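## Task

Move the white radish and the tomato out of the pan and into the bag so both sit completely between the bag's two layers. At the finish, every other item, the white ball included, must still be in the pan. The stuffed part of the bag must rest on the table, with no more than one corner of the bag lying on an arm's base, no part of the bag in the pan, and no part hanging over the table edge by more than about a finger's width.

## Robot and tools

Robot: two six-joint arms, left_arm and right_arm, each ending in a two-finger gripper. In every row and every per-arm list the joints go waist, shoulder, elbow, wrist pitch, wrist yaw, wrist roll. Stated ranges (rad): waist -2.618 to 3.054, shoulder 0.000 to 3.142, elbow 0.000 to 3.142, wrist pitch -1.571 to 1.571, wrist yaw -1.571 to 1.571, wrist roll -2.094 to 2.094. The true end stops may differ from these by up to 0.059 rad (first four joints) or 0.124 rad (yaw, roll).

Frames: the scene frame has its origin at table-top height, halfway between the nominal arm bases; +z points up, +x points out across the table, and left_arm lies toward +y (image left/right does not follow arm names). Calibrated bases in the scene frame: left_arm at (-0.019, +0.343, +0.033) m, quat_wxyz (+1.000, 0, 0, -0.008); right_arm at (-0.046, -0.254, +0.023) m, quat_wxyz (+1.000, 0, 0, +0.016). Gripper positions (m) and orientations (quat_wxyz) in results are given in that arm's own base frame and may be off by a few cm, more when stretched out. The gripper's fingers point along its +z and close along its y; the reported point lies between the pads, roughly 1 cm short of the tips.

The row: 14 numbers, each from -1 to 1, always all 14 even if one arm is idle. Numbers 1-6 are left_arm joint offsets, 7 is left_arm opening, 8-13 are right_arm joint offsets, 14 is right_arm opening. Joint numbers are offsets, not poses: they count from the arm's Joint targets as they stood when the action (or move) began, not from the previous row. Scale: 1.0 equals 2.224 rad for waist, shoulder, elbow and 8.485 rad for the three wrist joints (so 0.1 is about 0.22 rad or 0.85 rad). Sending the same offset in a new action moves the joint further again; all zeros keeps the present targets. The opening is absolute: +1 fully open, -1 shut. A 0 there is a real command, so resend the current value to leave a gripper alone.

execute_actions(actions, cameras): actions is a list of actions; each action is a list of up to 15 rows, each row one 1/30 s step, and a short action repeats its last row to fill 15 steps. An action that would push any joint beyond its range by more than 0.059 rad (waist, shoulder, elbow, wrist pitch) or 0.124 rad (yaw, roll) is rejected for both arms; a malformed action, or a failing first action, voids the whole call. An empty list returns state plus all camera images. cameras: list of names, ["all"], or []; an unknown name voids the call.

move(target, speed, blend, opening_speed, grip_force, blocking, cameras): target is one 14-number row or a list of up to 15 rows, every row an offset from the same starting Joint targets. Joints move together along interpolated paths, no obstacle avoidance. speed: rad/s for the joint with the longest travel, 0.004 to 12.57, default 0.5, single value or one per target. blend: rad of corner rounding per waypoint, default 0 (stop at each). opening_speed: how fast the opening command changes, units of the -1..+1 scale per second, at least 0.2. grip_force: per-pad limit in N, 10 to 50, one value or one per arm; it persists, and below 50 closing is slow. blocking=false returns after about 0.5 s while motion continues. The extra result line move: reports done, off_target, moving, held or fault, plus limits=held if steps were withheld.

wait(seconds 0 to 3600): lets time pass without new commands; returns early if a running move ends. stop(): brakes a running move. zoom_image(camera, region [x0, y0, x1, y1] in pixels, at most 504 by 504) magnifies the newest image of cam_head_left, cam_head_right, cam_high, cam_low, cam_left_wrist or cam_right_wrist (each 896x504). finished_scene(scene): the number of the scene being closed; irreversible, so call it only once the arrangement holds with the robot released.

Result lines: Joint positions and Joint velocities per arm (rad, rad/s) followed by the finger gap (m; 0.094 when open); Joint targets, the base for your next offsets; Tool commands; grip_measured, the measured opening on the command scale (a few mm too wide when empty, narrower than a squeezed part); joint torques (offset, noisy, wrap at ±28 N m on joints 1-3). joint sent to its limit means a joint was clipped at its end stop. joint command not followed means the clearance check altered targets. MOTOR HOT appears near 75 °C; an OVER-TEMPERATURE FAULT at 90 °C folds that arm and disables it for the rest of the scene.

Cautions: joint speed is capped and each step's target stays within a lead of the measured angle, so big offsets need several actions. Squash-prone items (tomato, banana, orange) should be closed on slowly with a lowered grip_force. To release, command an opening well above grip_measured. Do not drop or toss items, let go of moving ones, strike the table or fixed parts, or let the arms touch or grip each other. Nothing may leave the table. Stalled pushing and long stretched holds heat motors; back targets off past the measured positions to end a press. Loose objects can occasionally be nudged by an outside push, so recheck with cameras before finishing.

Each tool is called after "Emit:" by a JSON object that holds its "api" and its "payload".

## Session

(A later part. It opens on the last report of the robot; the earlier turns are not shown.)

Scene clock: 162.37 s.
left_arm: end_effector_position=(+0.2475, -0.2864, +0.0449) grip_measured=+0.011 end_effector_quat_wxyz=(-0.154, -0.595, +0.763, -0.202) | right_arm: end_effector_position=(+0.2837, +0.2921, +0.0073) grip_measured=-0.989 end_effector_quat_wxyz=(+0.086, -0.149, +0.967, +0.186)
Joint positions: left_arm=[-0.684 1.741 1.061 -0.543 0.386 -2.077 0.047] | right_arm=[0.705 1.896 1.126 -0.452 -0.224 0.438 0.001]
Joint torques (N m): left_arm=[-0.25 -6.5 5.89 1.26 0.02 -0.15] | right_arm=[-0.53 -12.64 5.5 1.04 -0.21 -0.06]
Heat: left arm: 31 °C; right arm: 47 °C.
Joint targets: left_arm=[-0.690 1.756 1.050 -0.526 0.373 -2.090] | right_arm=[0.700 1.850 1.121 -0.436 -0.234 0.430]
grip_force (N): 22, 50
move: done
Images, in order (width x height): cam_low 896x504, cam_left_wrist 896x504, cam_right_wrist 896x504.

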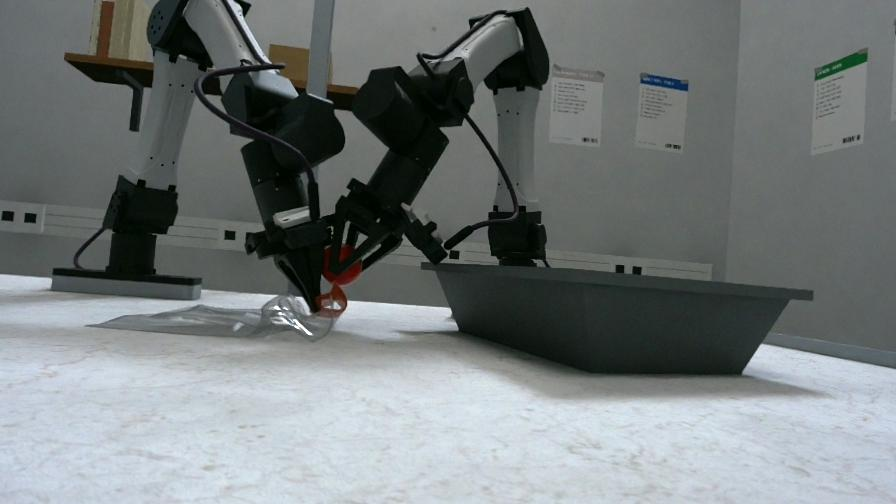

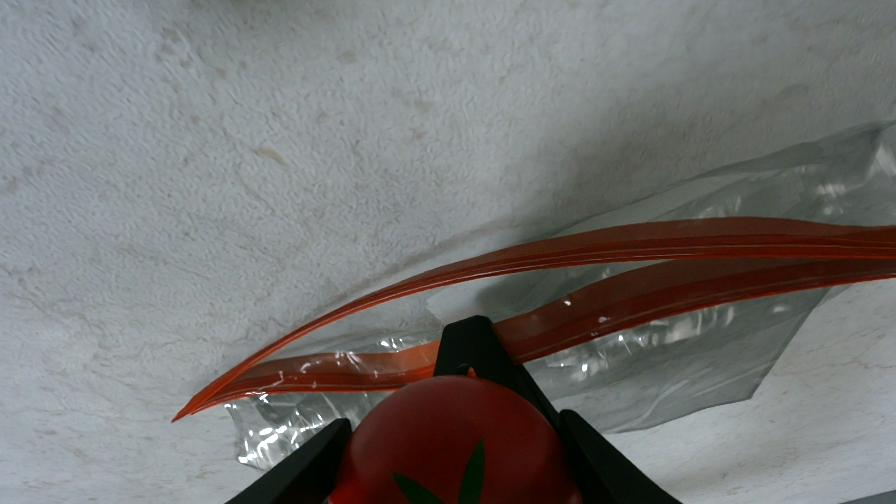

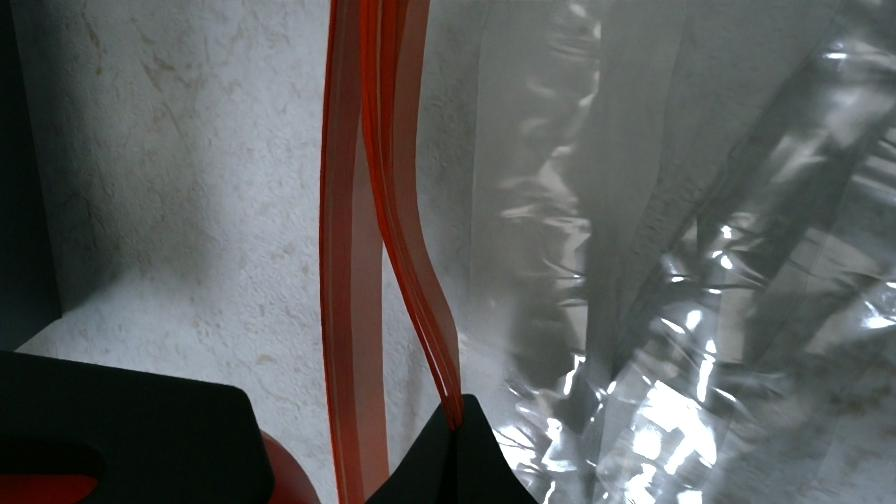

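Emit:
{"api": "move", "payload": {"target": [0,0.037,-0.0358,0.0192,0,0,-0.2,0,0,0,0,0,0,-1], "speed": 0.15, "cameras": ["cam_low","cam_right_wrist","cam_left_wrist"]}}

Emit:
{"api": "zoom_image", "payload": {"camera": "cam_low", "region": [250, 200, 410, 350]}}

Scene clock: 164.73 s.
left_arm: end_effector_position=(+0.2467, -0.2857, +0.0090) grip_measured=+0.011 end_effector_quat_wxyz=(-0.154, -0.596, +0.763, -0.198) | right_arm: end_effector_position=(+0.2840, +0.2920, +0.0073) grip_measured=-0.989 end_effector_quat_wxyz=(+0.086, -0.149, +0.967, +0.186)
Joint positions: left_arm=[-0.684 1.812 0.988 -0.408 0.386 -2.078 0.047] | right_arm=[0.704 1.896 1.126 -0.451 -0.224 0.438 0.001]
Joint torques (N m): left_arm=[0.18 -7.99 6.64 1.06 0.15 -0.03] | right_arm=[-0.46 -12.6 5.49 1.03 -0.21 -0.06]
Heat: left arm: 31 °C; right arm: 48 °C.
Joint targets: left_arm=[-0.684 1.811 0.989 -0.408 0.386 -2.078] | right_arm=[0.700 1.850 1.121 -0.437 -0.234 0.430]
grip_force (N): 22, 50
move: held (left_arm; a check stopped the path); limits=held; left_arm: the wrist pitch is farthest, 0.045 rad from its target
joint command not followed: on one or more control steps a check withheld the commanded joint targets of the left arm, and it was not sent them on those steps.
cause: the commanded joint targets, or the way to them, would bring a part of the robot too close to another arm (this arm's wrist (the part past the wrist pitch) and the right arm's wrist (the part past the wrist pitch), 6 mm apart when this arm was first held).
Images, in order (width x height): cam_low 896x504, cam_left_wrist 896x504, cam_right_wrist 896x504.

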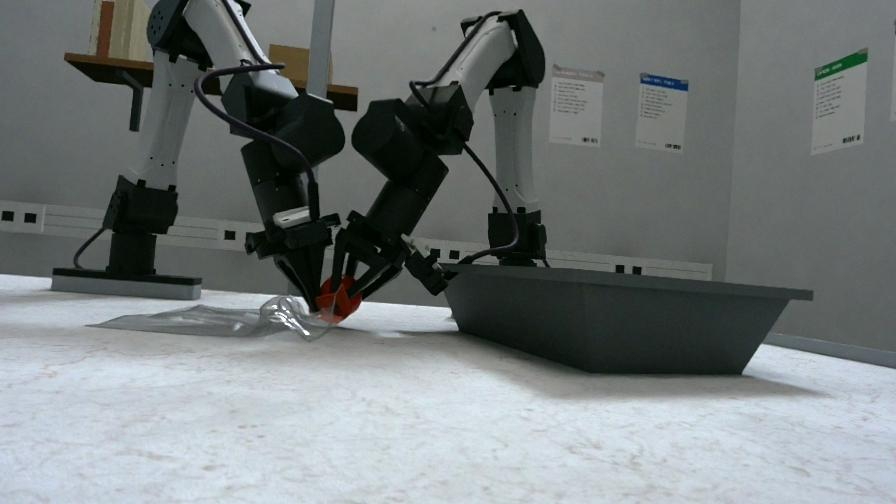

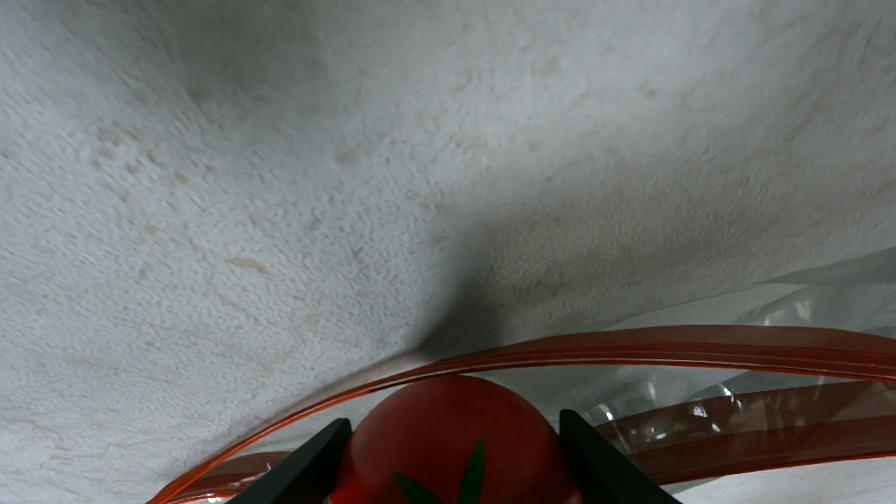

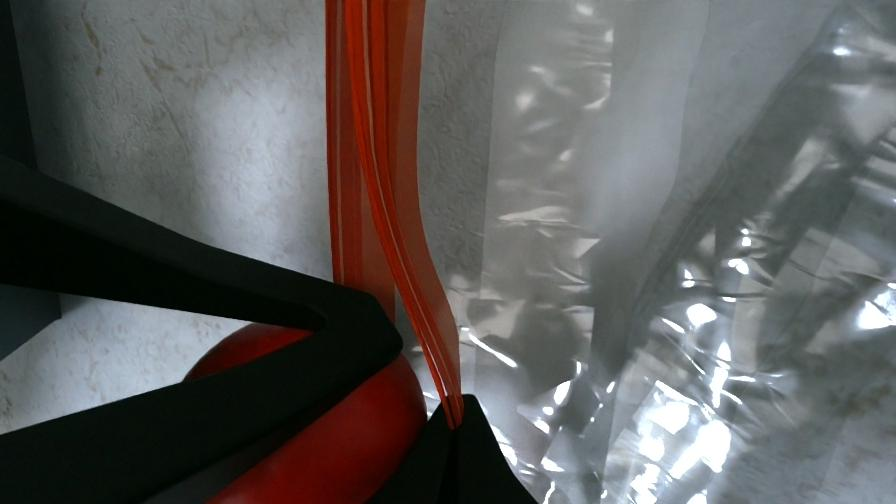

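Scaled by 3.150 from the camera's image (finer frame: 1280x720).

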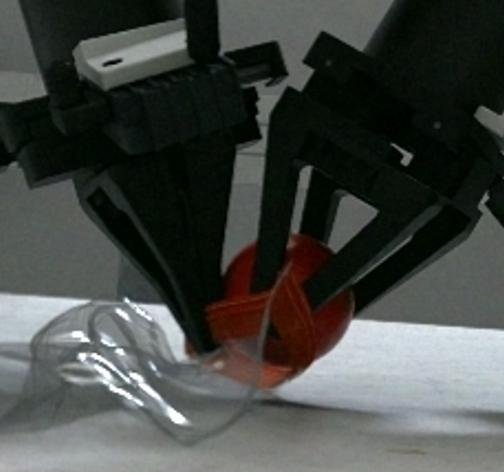

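Emit:
{"api": "move", "payload": {"target": [0,0,0,0,0,0,-0.2,-0.0112,-0.0129,-0.0165,0.0003,-0.0009,0,-1], "speed": 0.15, "cameras": ["cam_low","cam_right_wrist","cam_left_wrist"]}}

Emit:
{"api": "zoom_image", "payload": {"camera": "cam_low", "region": [250, 200, 410, 350]}}

Scene clock: 166.10 s.
left_arm: end_effector_position=(+0.2467, -0.2857, +0.0090) grip_measured=+0.011 end_effector_quat_wxyz=(-0.154, -0.596, +0.763, -0.198) | right_arm: end_effector_position=(+0.2830, +0.2799, +0.0080) grip_measured=-0.989 end_effector_quat_wxyz=(+0.085, -0.138, +0.969, +0.187)
Joint positions: left_arm=[-0.684 1.812 0.988 -0.408 0.386 -2.078 0.047] | right_arm=[0.68 1.866 1.089 -0.448 -0.231 0.438 0.001]
Joint torques (N m): left_arm=[0.2 -7.97 6.56 1.06 0.14 -0.04] | right_arm=[-0.46 -12.27 5.42 0.98 -0.28 -0.05]
Heat: left arm: 31 °C; right arm: 48 °C.
Joint targets: left_arm=[-0.684 1.811 0.989 -0.408 0.386 -2.078] | right_arm=[0.675 1.821 1.085 -0.434 -0.241 0.430]
grip_force (N): 22, 50
move: off_target (right_arm); right_arm: the shoulder is farthest, 0.045 rad from its target
Images, in order (width x height): cam_low 896x504, cam_left_wrist 896x504, cam_right_wrist 896x504.

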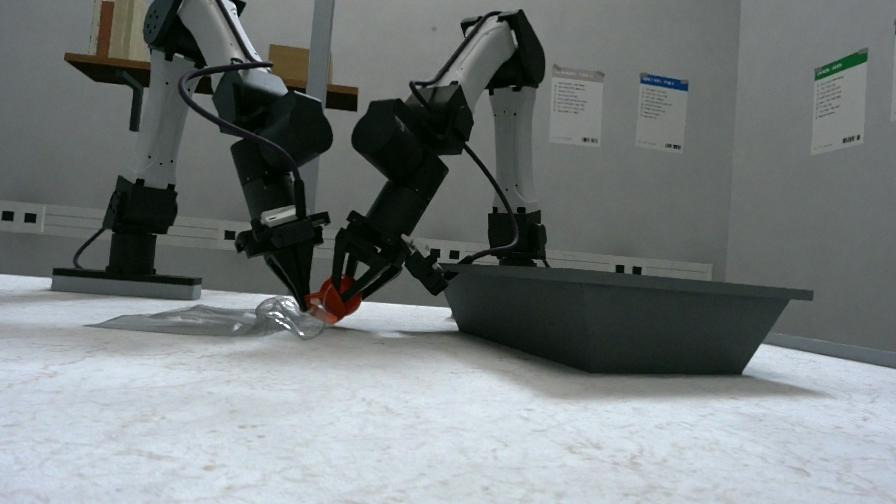

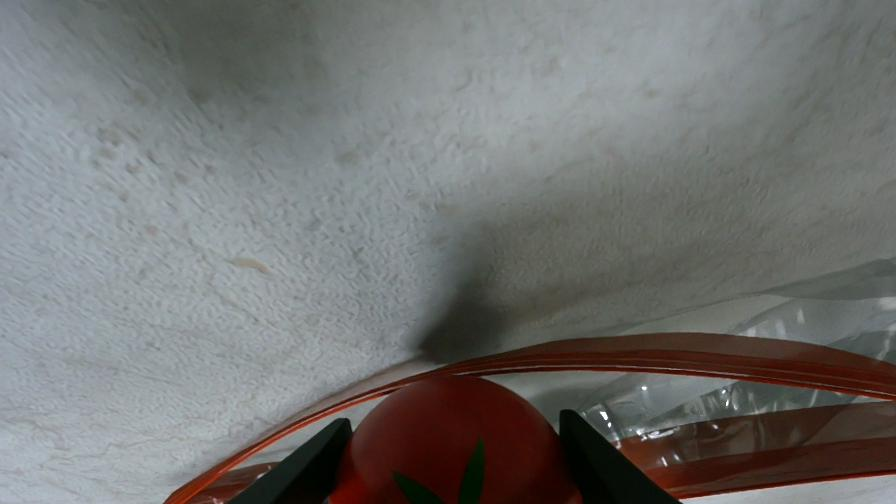

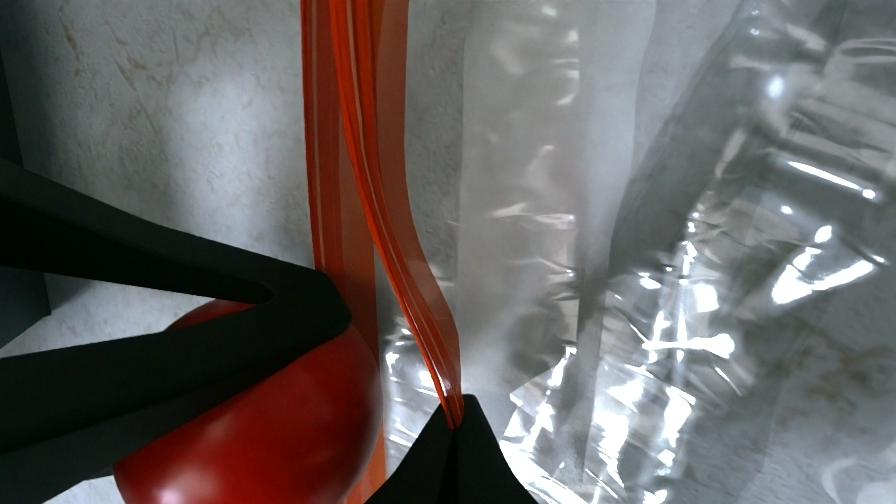

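Scaled by 3.150 from the camera's image (finer frame: 1280x720).

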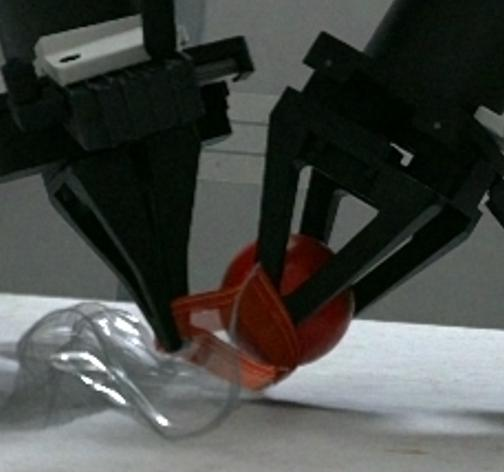

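Emit:
{"api": "move", "payload": {"target": [-0.0085,0.0135,0.0048,0.0031,-0.0008,0,-0.2,0,0,0,0,0,0,-1], "speed": 0.1, "cameras": ["cam_low","cam_right_wrist","cam_left_wrist"]}}

Emit:
{"api": "zoom_image", "payload": {"camera": "cam_low", "region": [250, 200, 410, 350]}}

Scene clock: 167.27 s.
left_arm: end_effector_position=(+0.2450, -0.2906, +0.0060) grip_measured=+0.011 end_effector_quat_wxyz=(-0.155, -0.590, +0.766, -0.200) | right_arm: end_effector_position=(+0.2830, +0.2799, +0.0080) grip_measured=-0.989 end_effector_quat_wxyz=(+0.085, -0.138, +0.969, +0.187)
Joint positions: left_arm=[-0.697 1.825 0.988 -0.39 0.386 -2.078 0.047] | right_arm=[0.68 1.866 1.089 -0.448 -0.231 0.438 0.001]
Joint torques (N m): left_arm=[-0.27 -6.64 7.56 1.19 0.08 -0.03] | right_arm=[-0.4 -12.29 5.42 1.02 -0.21 -0.06]
Heat: left arm: 31 °C; right arm: 48 °C.
Joint targets: left_arm=[-0.703 1.841 1.000 -0.382 0.379 -2.078] | right_arm=[0.675 1.821 1.085 -0.434 -0.241 0.430]
grip_force (N): 22, 50
move: done
Images, in order (width x height): cam_low 896x504, cam_left_wrist 896x504, cam_right_wrist 896x504.

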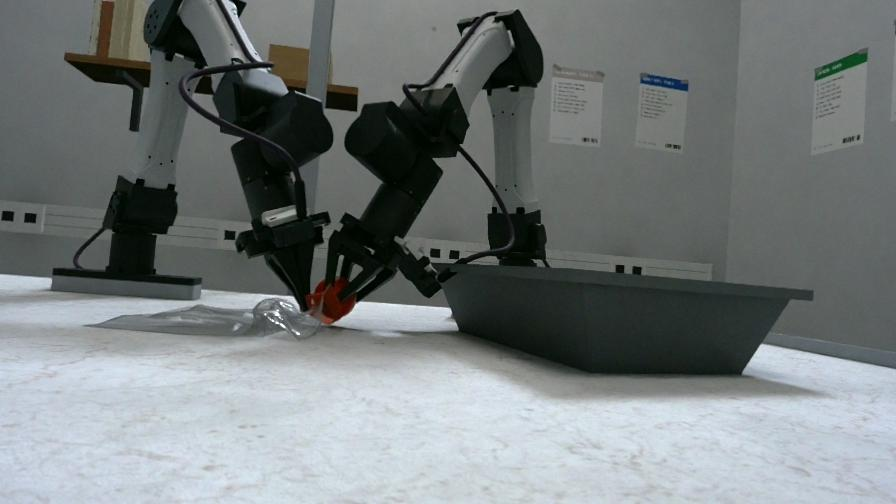

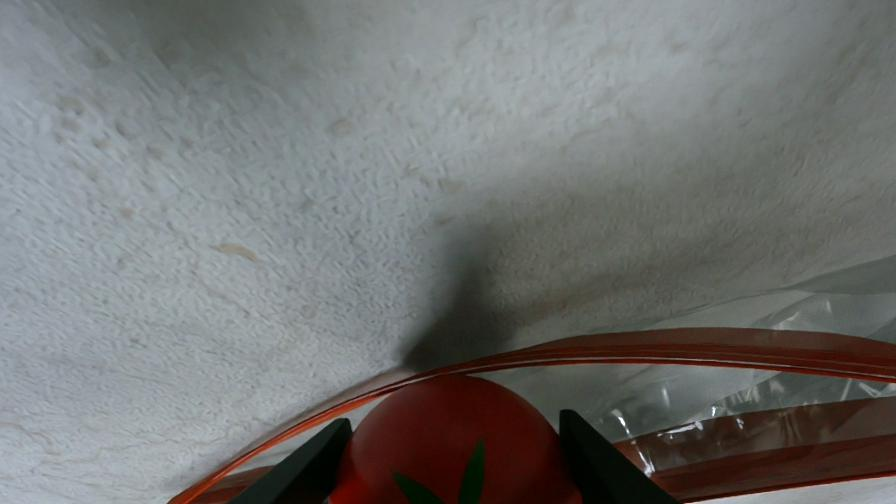

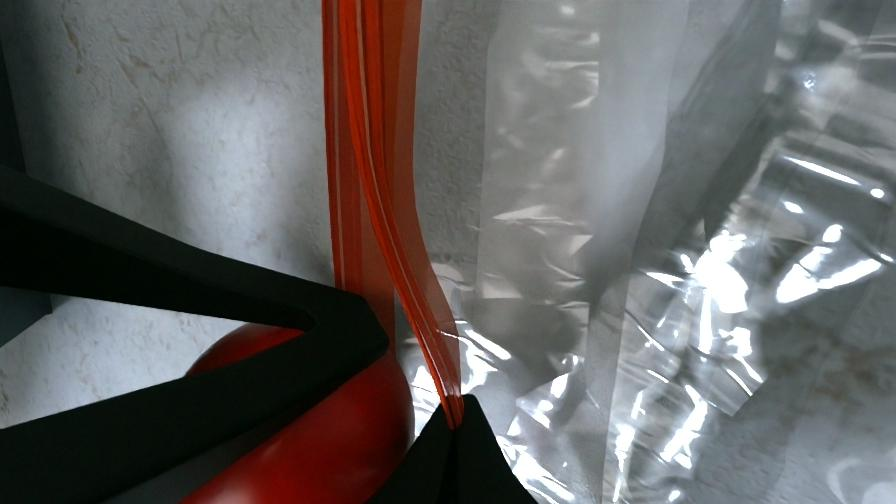

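Scaled by 3.150 from the camera's image (finer frame: 1280x720).

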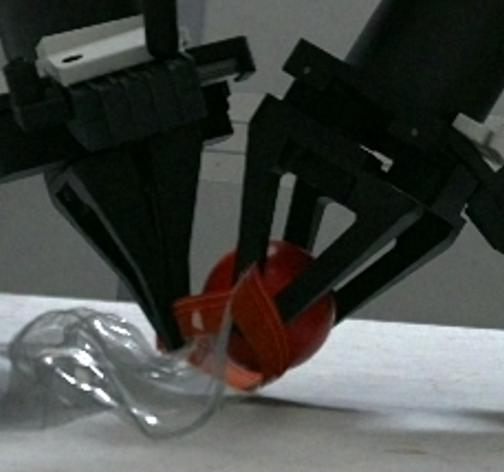

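Emit:
{"api": "move", "payload": {"target": [[0,0,0,0,0,0,0.35,0,0,0,0,0,0,-1],[0.0058,-0.0382,0.0225,-0.017,0,0,0.35,0,0,0,0,0,0,-1],[0.1295,-0.0472,0.2464,-0.0882,0.0079,0.0033,0.35,0,0,0,0,0,0,-1]], "speed": [0.3,0.3,0.8], "blend": [0,0.05,0], "cameras": ["cam_low","cam_right_wrist","cam_left_wrist","cam_head_left"]}}

Emit:
{"api": "zoom_image", "payload": {"camera": "cam_low", "region": [250, 200, 410, 350]}}

Emit:
{"api": "zoom_image", "payload": {"camera": "cam_left_wrist", "region": [250, 200, 700, 504]}}

Scene clock: 170.53 s.
left_arm: end_effector_position=(+0.3122, -0.2179, +0.1518) grip_measured=+0.348 end_effector_quat_wxyz=(+0.164, +0.694, -0.678, +0.176) | right_arm: end_effector_position=(+0.2830, +0.2799, +0.0080) grip_measured=-0.989 end_effector_quat_wxyz=(+0.085, -0.138, +0.969, +0.187)
Joint positions: left_arm=[-0.417 1.754 1.532 -1.116 0.431 -2.062 0.063] | right_arm=[0.68 1.866 1.089 -0.448 -0.231 0.438 0.001]
Joint torques (N m): left_arm=[0.34 -9.35 8.96 0.67 0.31 0.07] | right_arm=[-0.42 -12.29 5.41 1.02 -0.21 -0.06]
Heat: left arm: 31 °C; right arm: 49 °C.
Joint targets: left_arm=[-0.415 1.737 1.548 -1.130 0.446 -2.050] | right_arm=[0.675 1.821 1.085 -0.434 -0.241 0.430]
grip_force (N): 22, 50
move: done
Images, in order (width x height): cam_head_left 896x504, cam_low 896x504, cam_left_wrist 896x504, cam_right_wrist 896x504.

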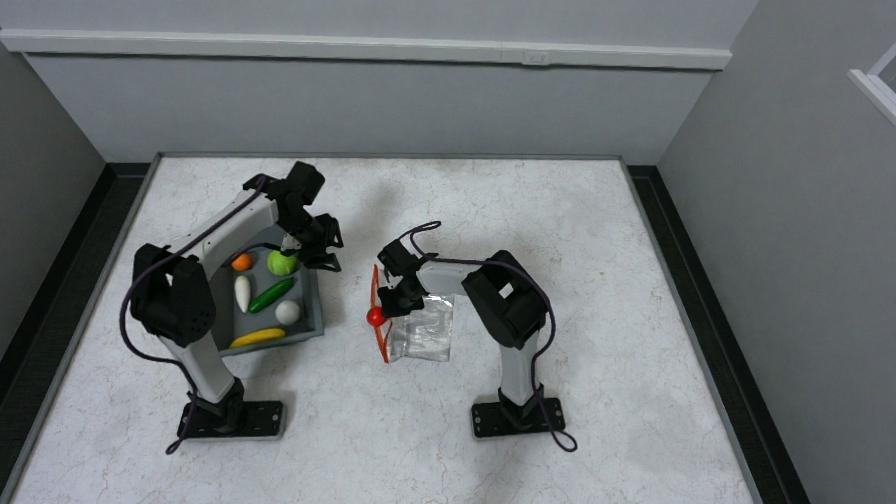

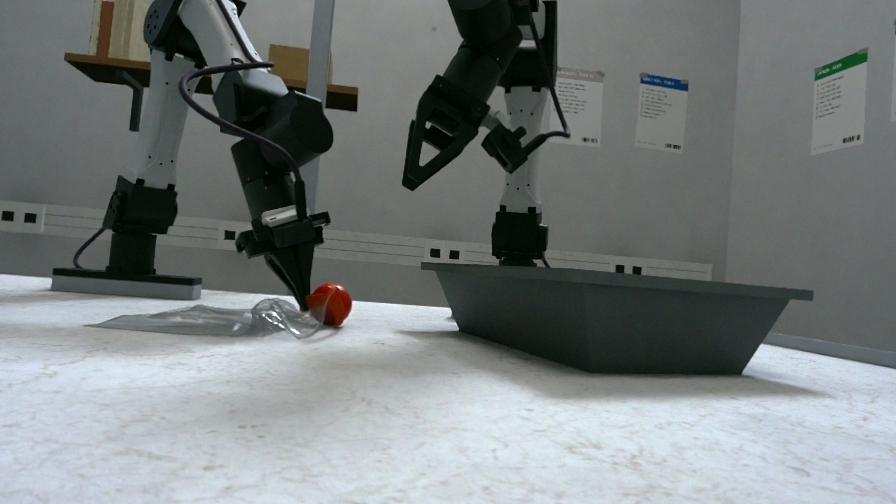

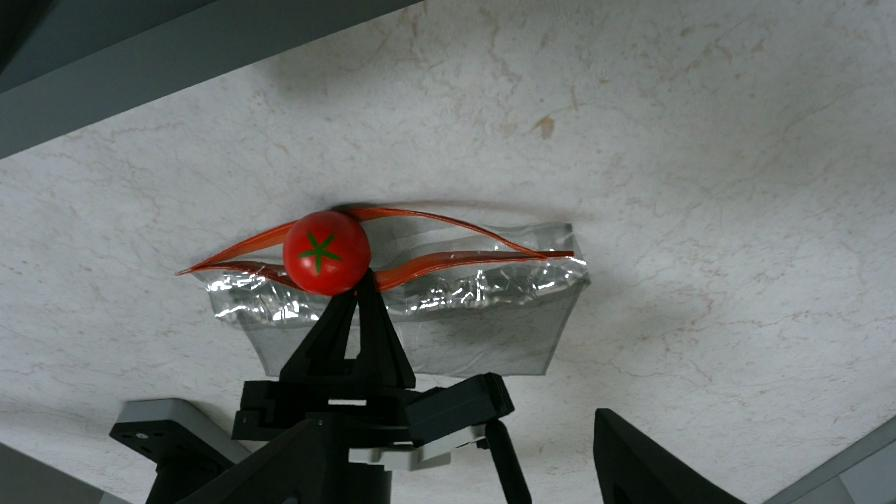

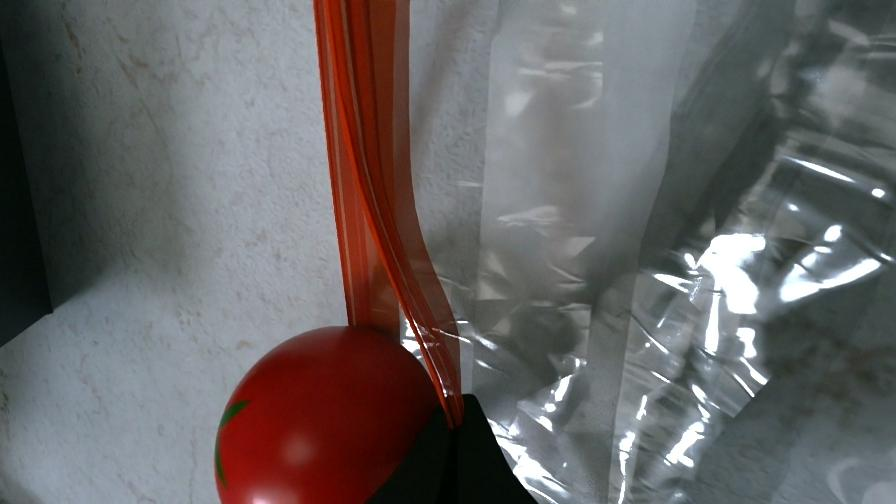

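Scaled by 3.150 from the camera's image (finer frame: 1280x720).

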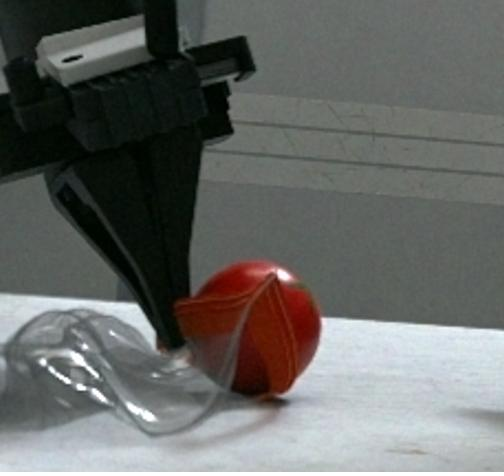

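Scaled by 1.120 from the camera's image (finer frame: 1280x720).

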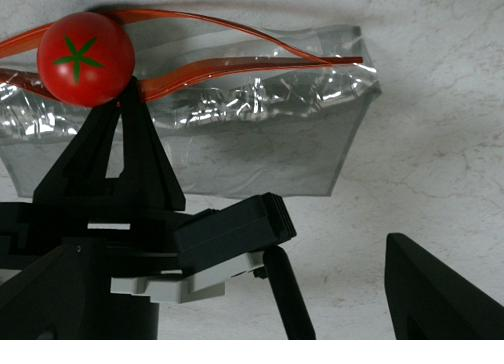

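Emit:
{"api": "move", "payload": {"target": [[0.2023,-0.1421,-0.1457,-0.0288,-0.0526,0.245,0.35,0.0056,-0.0549,0.0692,-0.0322,0.0004,0,-1],[0.2023,-0.1421,-0.1457,-0.0288,-0.0526,0.245,0.35,0.0755,0.0148,0.1554,-0.0328,0.0073,0.0165,-1]], "speed": [0.9,0.25], "blend": [0.02,0], "cameras": ["cam_low","cam_right_wrist","cam_left_wrist","cam_head_left","cam_high"]}}

Emit:
{"api": "zoom_image", "payload": {"camera": "cam_low", "region": [250, 200, 430, 350]}}

Emit:
{"api": "zoom_image", "payload": {"camera": "cam_head_left", "region": [330, 220, 510, 390]}}

Scene clock: 175.60 s.
left_arm: end_effector_position=(+0.2386, +0.0043, +0.1368) grip_measured=+0.348 end_effector_quat_wxyz=(+0.003, -0.006, +1.000, -0.008) | right_arm: end_effector_position=(+0.2666, +0.3471, +0.0939) grip_measured=-0.989 end_effector_quat_wxyz=(+0.097, -0.154, +0.962, +0.203)
Joint positions: left_arm=[0.03 1.438 1.236 -1.362 0.016 0.017 0.063] | right_arm=[0.841 1.84 1.4 -0.715 -0.189 0.563 0.001]
Joint torques (N m): left_arm=[0.59 -6.31 5.76 0.3 -0.15 0.07] | right_arm=[0.43 -7.53 9.48 1.01 0 0.06]
Heat: left arm: 32 °C; right arm: 49 °C.
Joint targets: left_arm=[0.035 1.420 1.224 -1.374 0.000 0.029] | right_arm=[0.843 1.854 1.430 -0.712 -0.179 0.570]
grip_force (N): 22, 50
move: done
Images, in order (width x height): cam_head_left 896x504, cam_high 896x504, cam_low 896x504, cam_left_wrist 896x504, cam_right_wrist 896x504.

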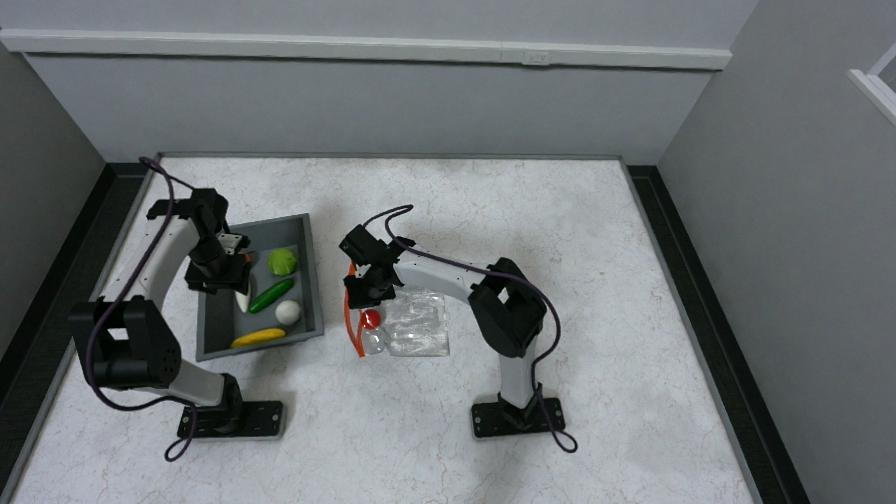

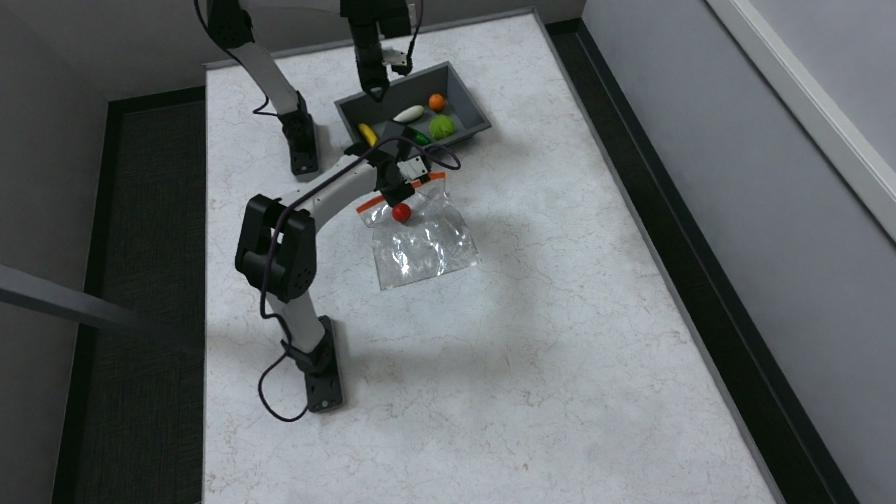

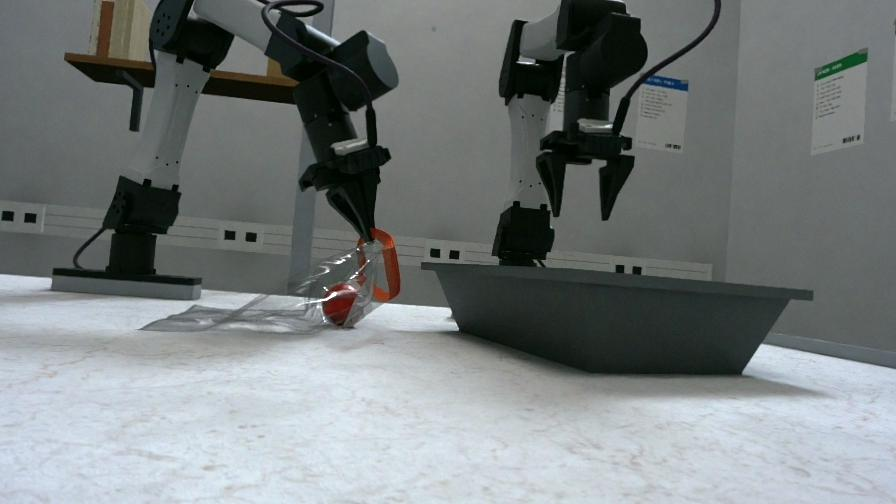

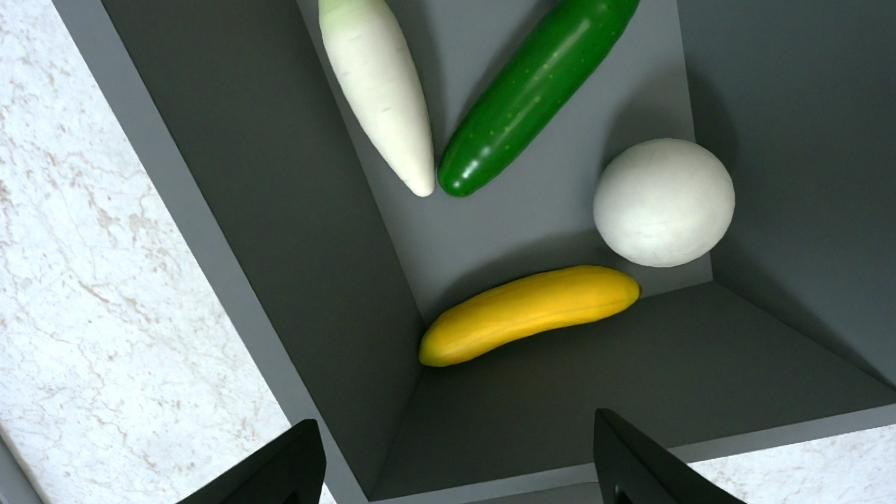

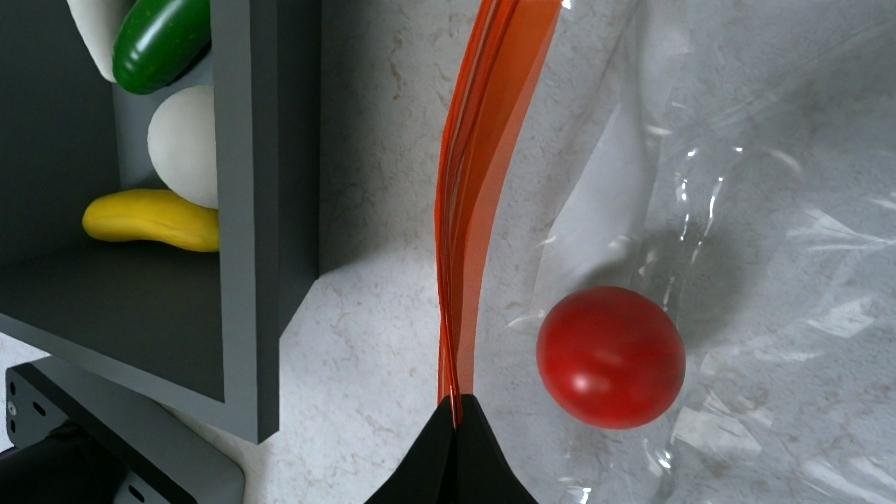

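Scaled by 2.800 from the camera's image (finer frame: 1280x720).

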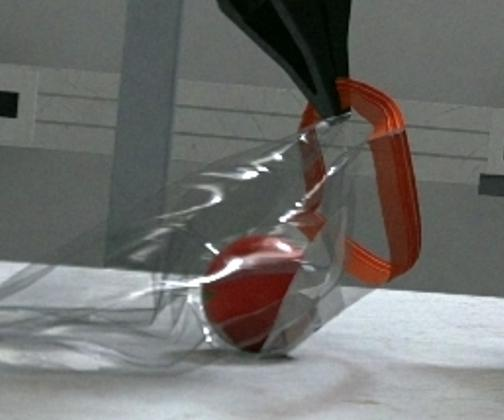

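Scaled by 2.800 from the camera's image (finer frame: 1280x720).

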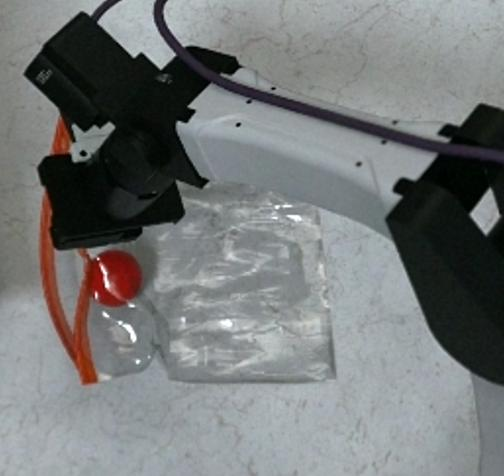

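Emit:
{"api": "execute_actions", "payload": {"actions": [], "cameras": ["cam_head_left","cam_low","cam_left_wrist"]}}

Scene clock: 176.70 s.
left_arm: end_effector_position=(+0.2386, +0.0043, +0.1368) grip_measured=+0.348 end_effector_quat_wxyz=(+0.003, -0.006, +1.000, -0.008) | right_arm: end_effector_position=(+0.2666, +0.3470, +0.0939) grip_measured=-0.989 end_effector_quat_wxyz=(+0.097, -0.154, +0.962, +0.203)
Joint positions: left_arm=[0.03 1.438 1.236 -1.362 0.016 0.017 0.063] | right_arm=[0.841 1.84 1.4 -0.715 -0.189 0.563 0.001]
Joint velocities: within noise
Joint torques (N m): left_arm=[0.62 -6.31 5.79 0.29 -0.15 0.07] | right_arm=[0.25 -7.61 9.47 1.01 0 0.09]
Heat: left arm: 32 °C; right arm: 49 °C.
Joint targets: left_arm=[0.035 1.420 1.224 -1.374 0.000 0.029] | right_arm=[0.843 1.854 1.430 -0.712 -0.180 0.570]
Tool commands: left_gripper/opening=+0.35 right_gripper/opening=-1.0
grip_force (N): 22, 50
Images, in order (width x height): cam_head_left 896x504, cam_low 896x504, cam_left_wrist 896x504.

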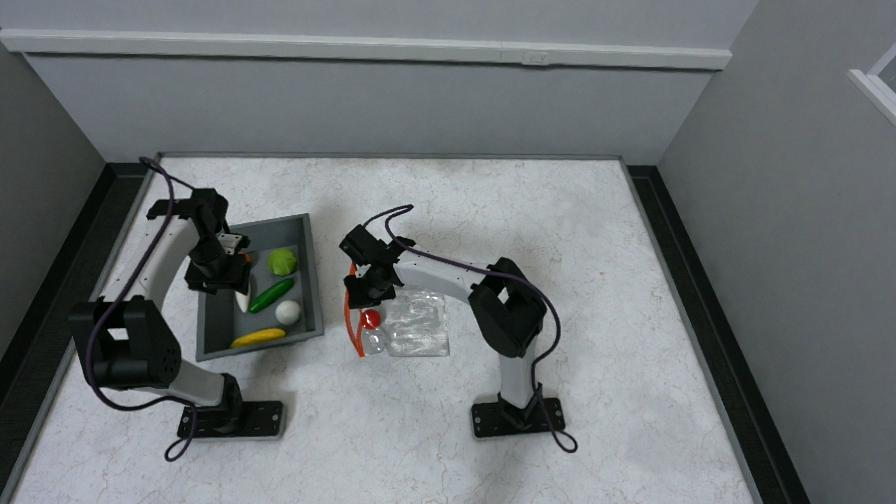

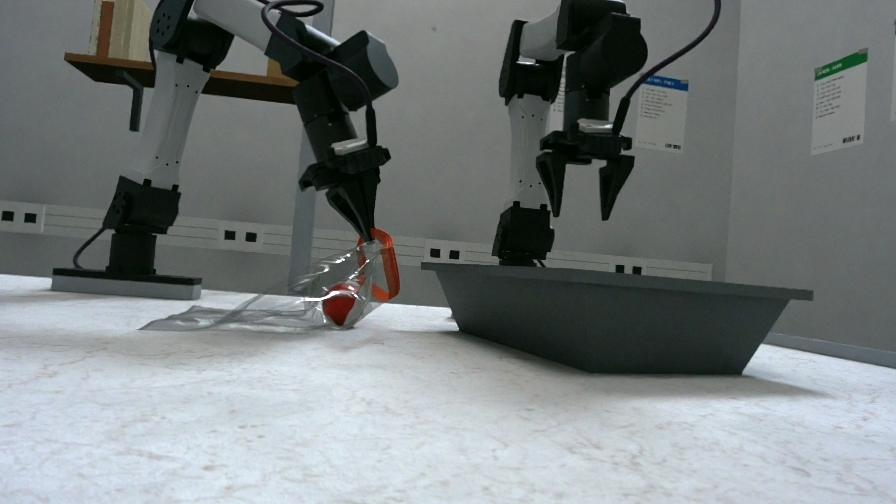

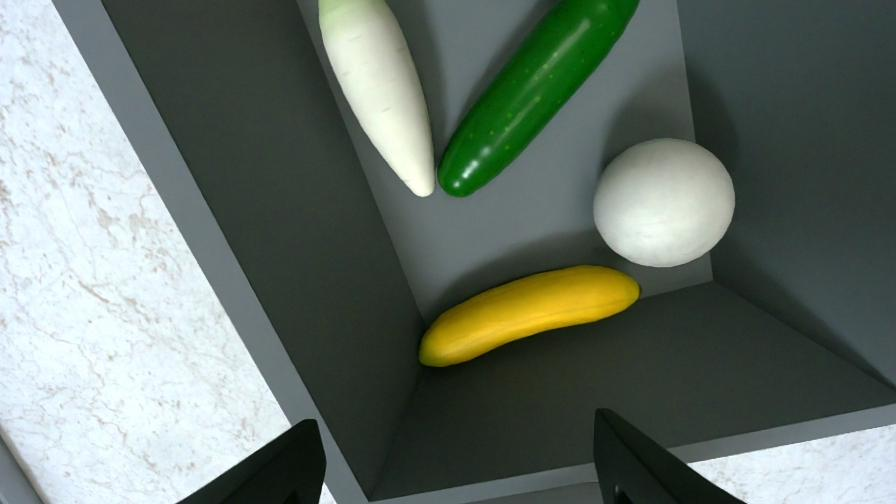

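Emit:
{"api": "zoom_image", "payload": {"camera": "cam_low", "region": [120, 180, 480, 380]}}

Emit:
{"api": "zoom_image", "payload": {"camera": "cam_head_left", "region": [180, 200, 480, 380]}}

Scaled by 1.400 from the camera's image (finer frame: 1280x720).

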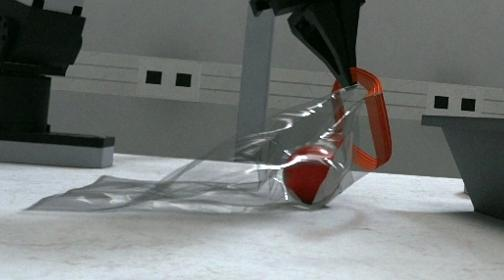

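Scaled by 1.680 from the camera's image (finer frame: 1280x720).

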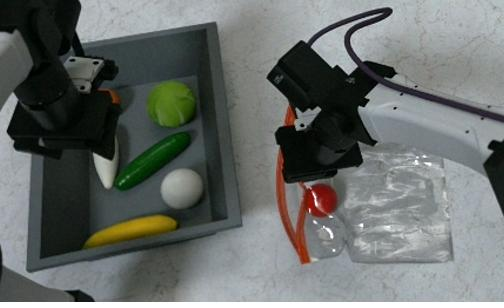

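Emit:
{"api": "move", "payload": {"target": [0.06,0.3073,0.2268,-0.00917,0.00676,-0.02935,0.3,0.0922,-0.1156,-0.1362,0.00843,0.01042,0.0035,-1], "speed": 0.45, "cameras": ["cam_head_left","cam_low","cam_left_wrist"]}}

Scene clock: 184.00 s.
left_arm: end_effector_position=(+0.3356, +0.0482, +0.0676) grip_measured=+0.302 end_effector_quat_wxyz=(-0.125, -0.185, +0.975, -0.017) | right_arm: end_effector_position=(+0.1754, +0.3363, +0.0844) grip_measured=-0.989 end_effector_quat_wxyz=(+0.103, -0.229, +0.951, +0.182)
Joint positions: left_arm=[0.163 2.089 1.709 -1.441 0.041 -0.207 0.061] | right_arm=[1.044 1.636 1.131 -0.657 -0.101 0.593 0.001]
Joint torques (N m): left_arm=[0.61 -8.92 8.32 -0.31 0.19 -0.18] | right_arm=[0.34 -10.39 6.09 1.14 0.03 0.12]
Heat: left arm: 32 °C; right arm: 47 °C.
Joint targets: left_arm=[0.168 2.104 1.728 -1.452 0.057 -0.220] | right_arm=[1.048 1.597 1.127 -0.641 -0.091 0.600]
grip_force (N): 22, 50
move: off_target (right_arm); right_arm: the shoulder is farthest, 0.039 rad from its target

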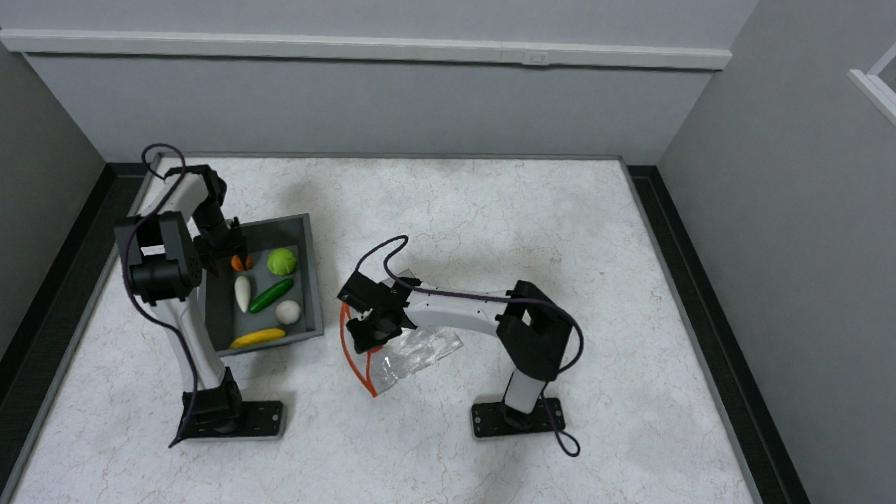

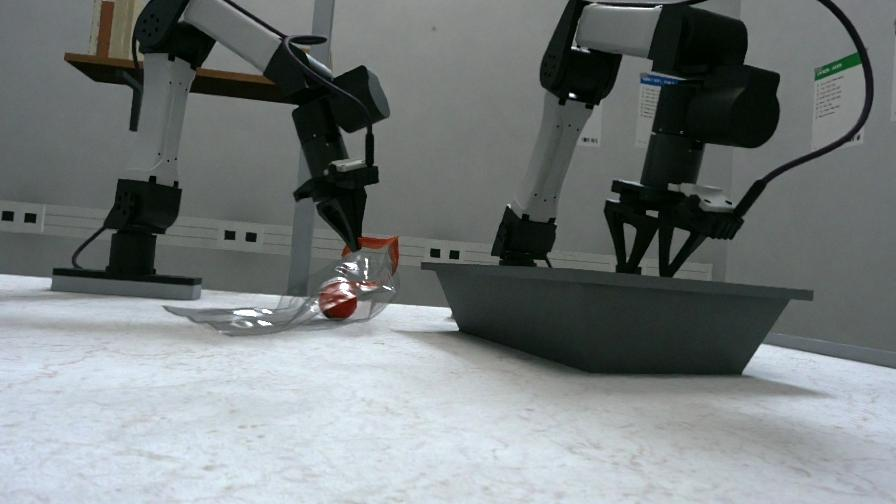

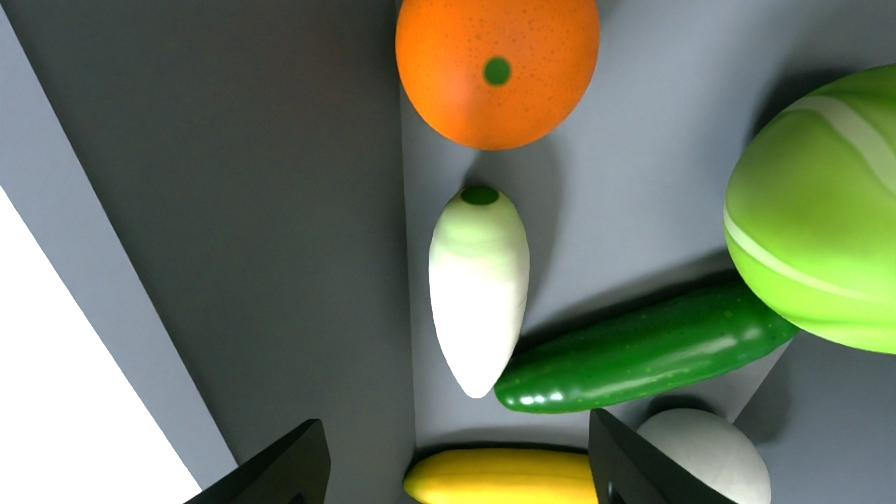

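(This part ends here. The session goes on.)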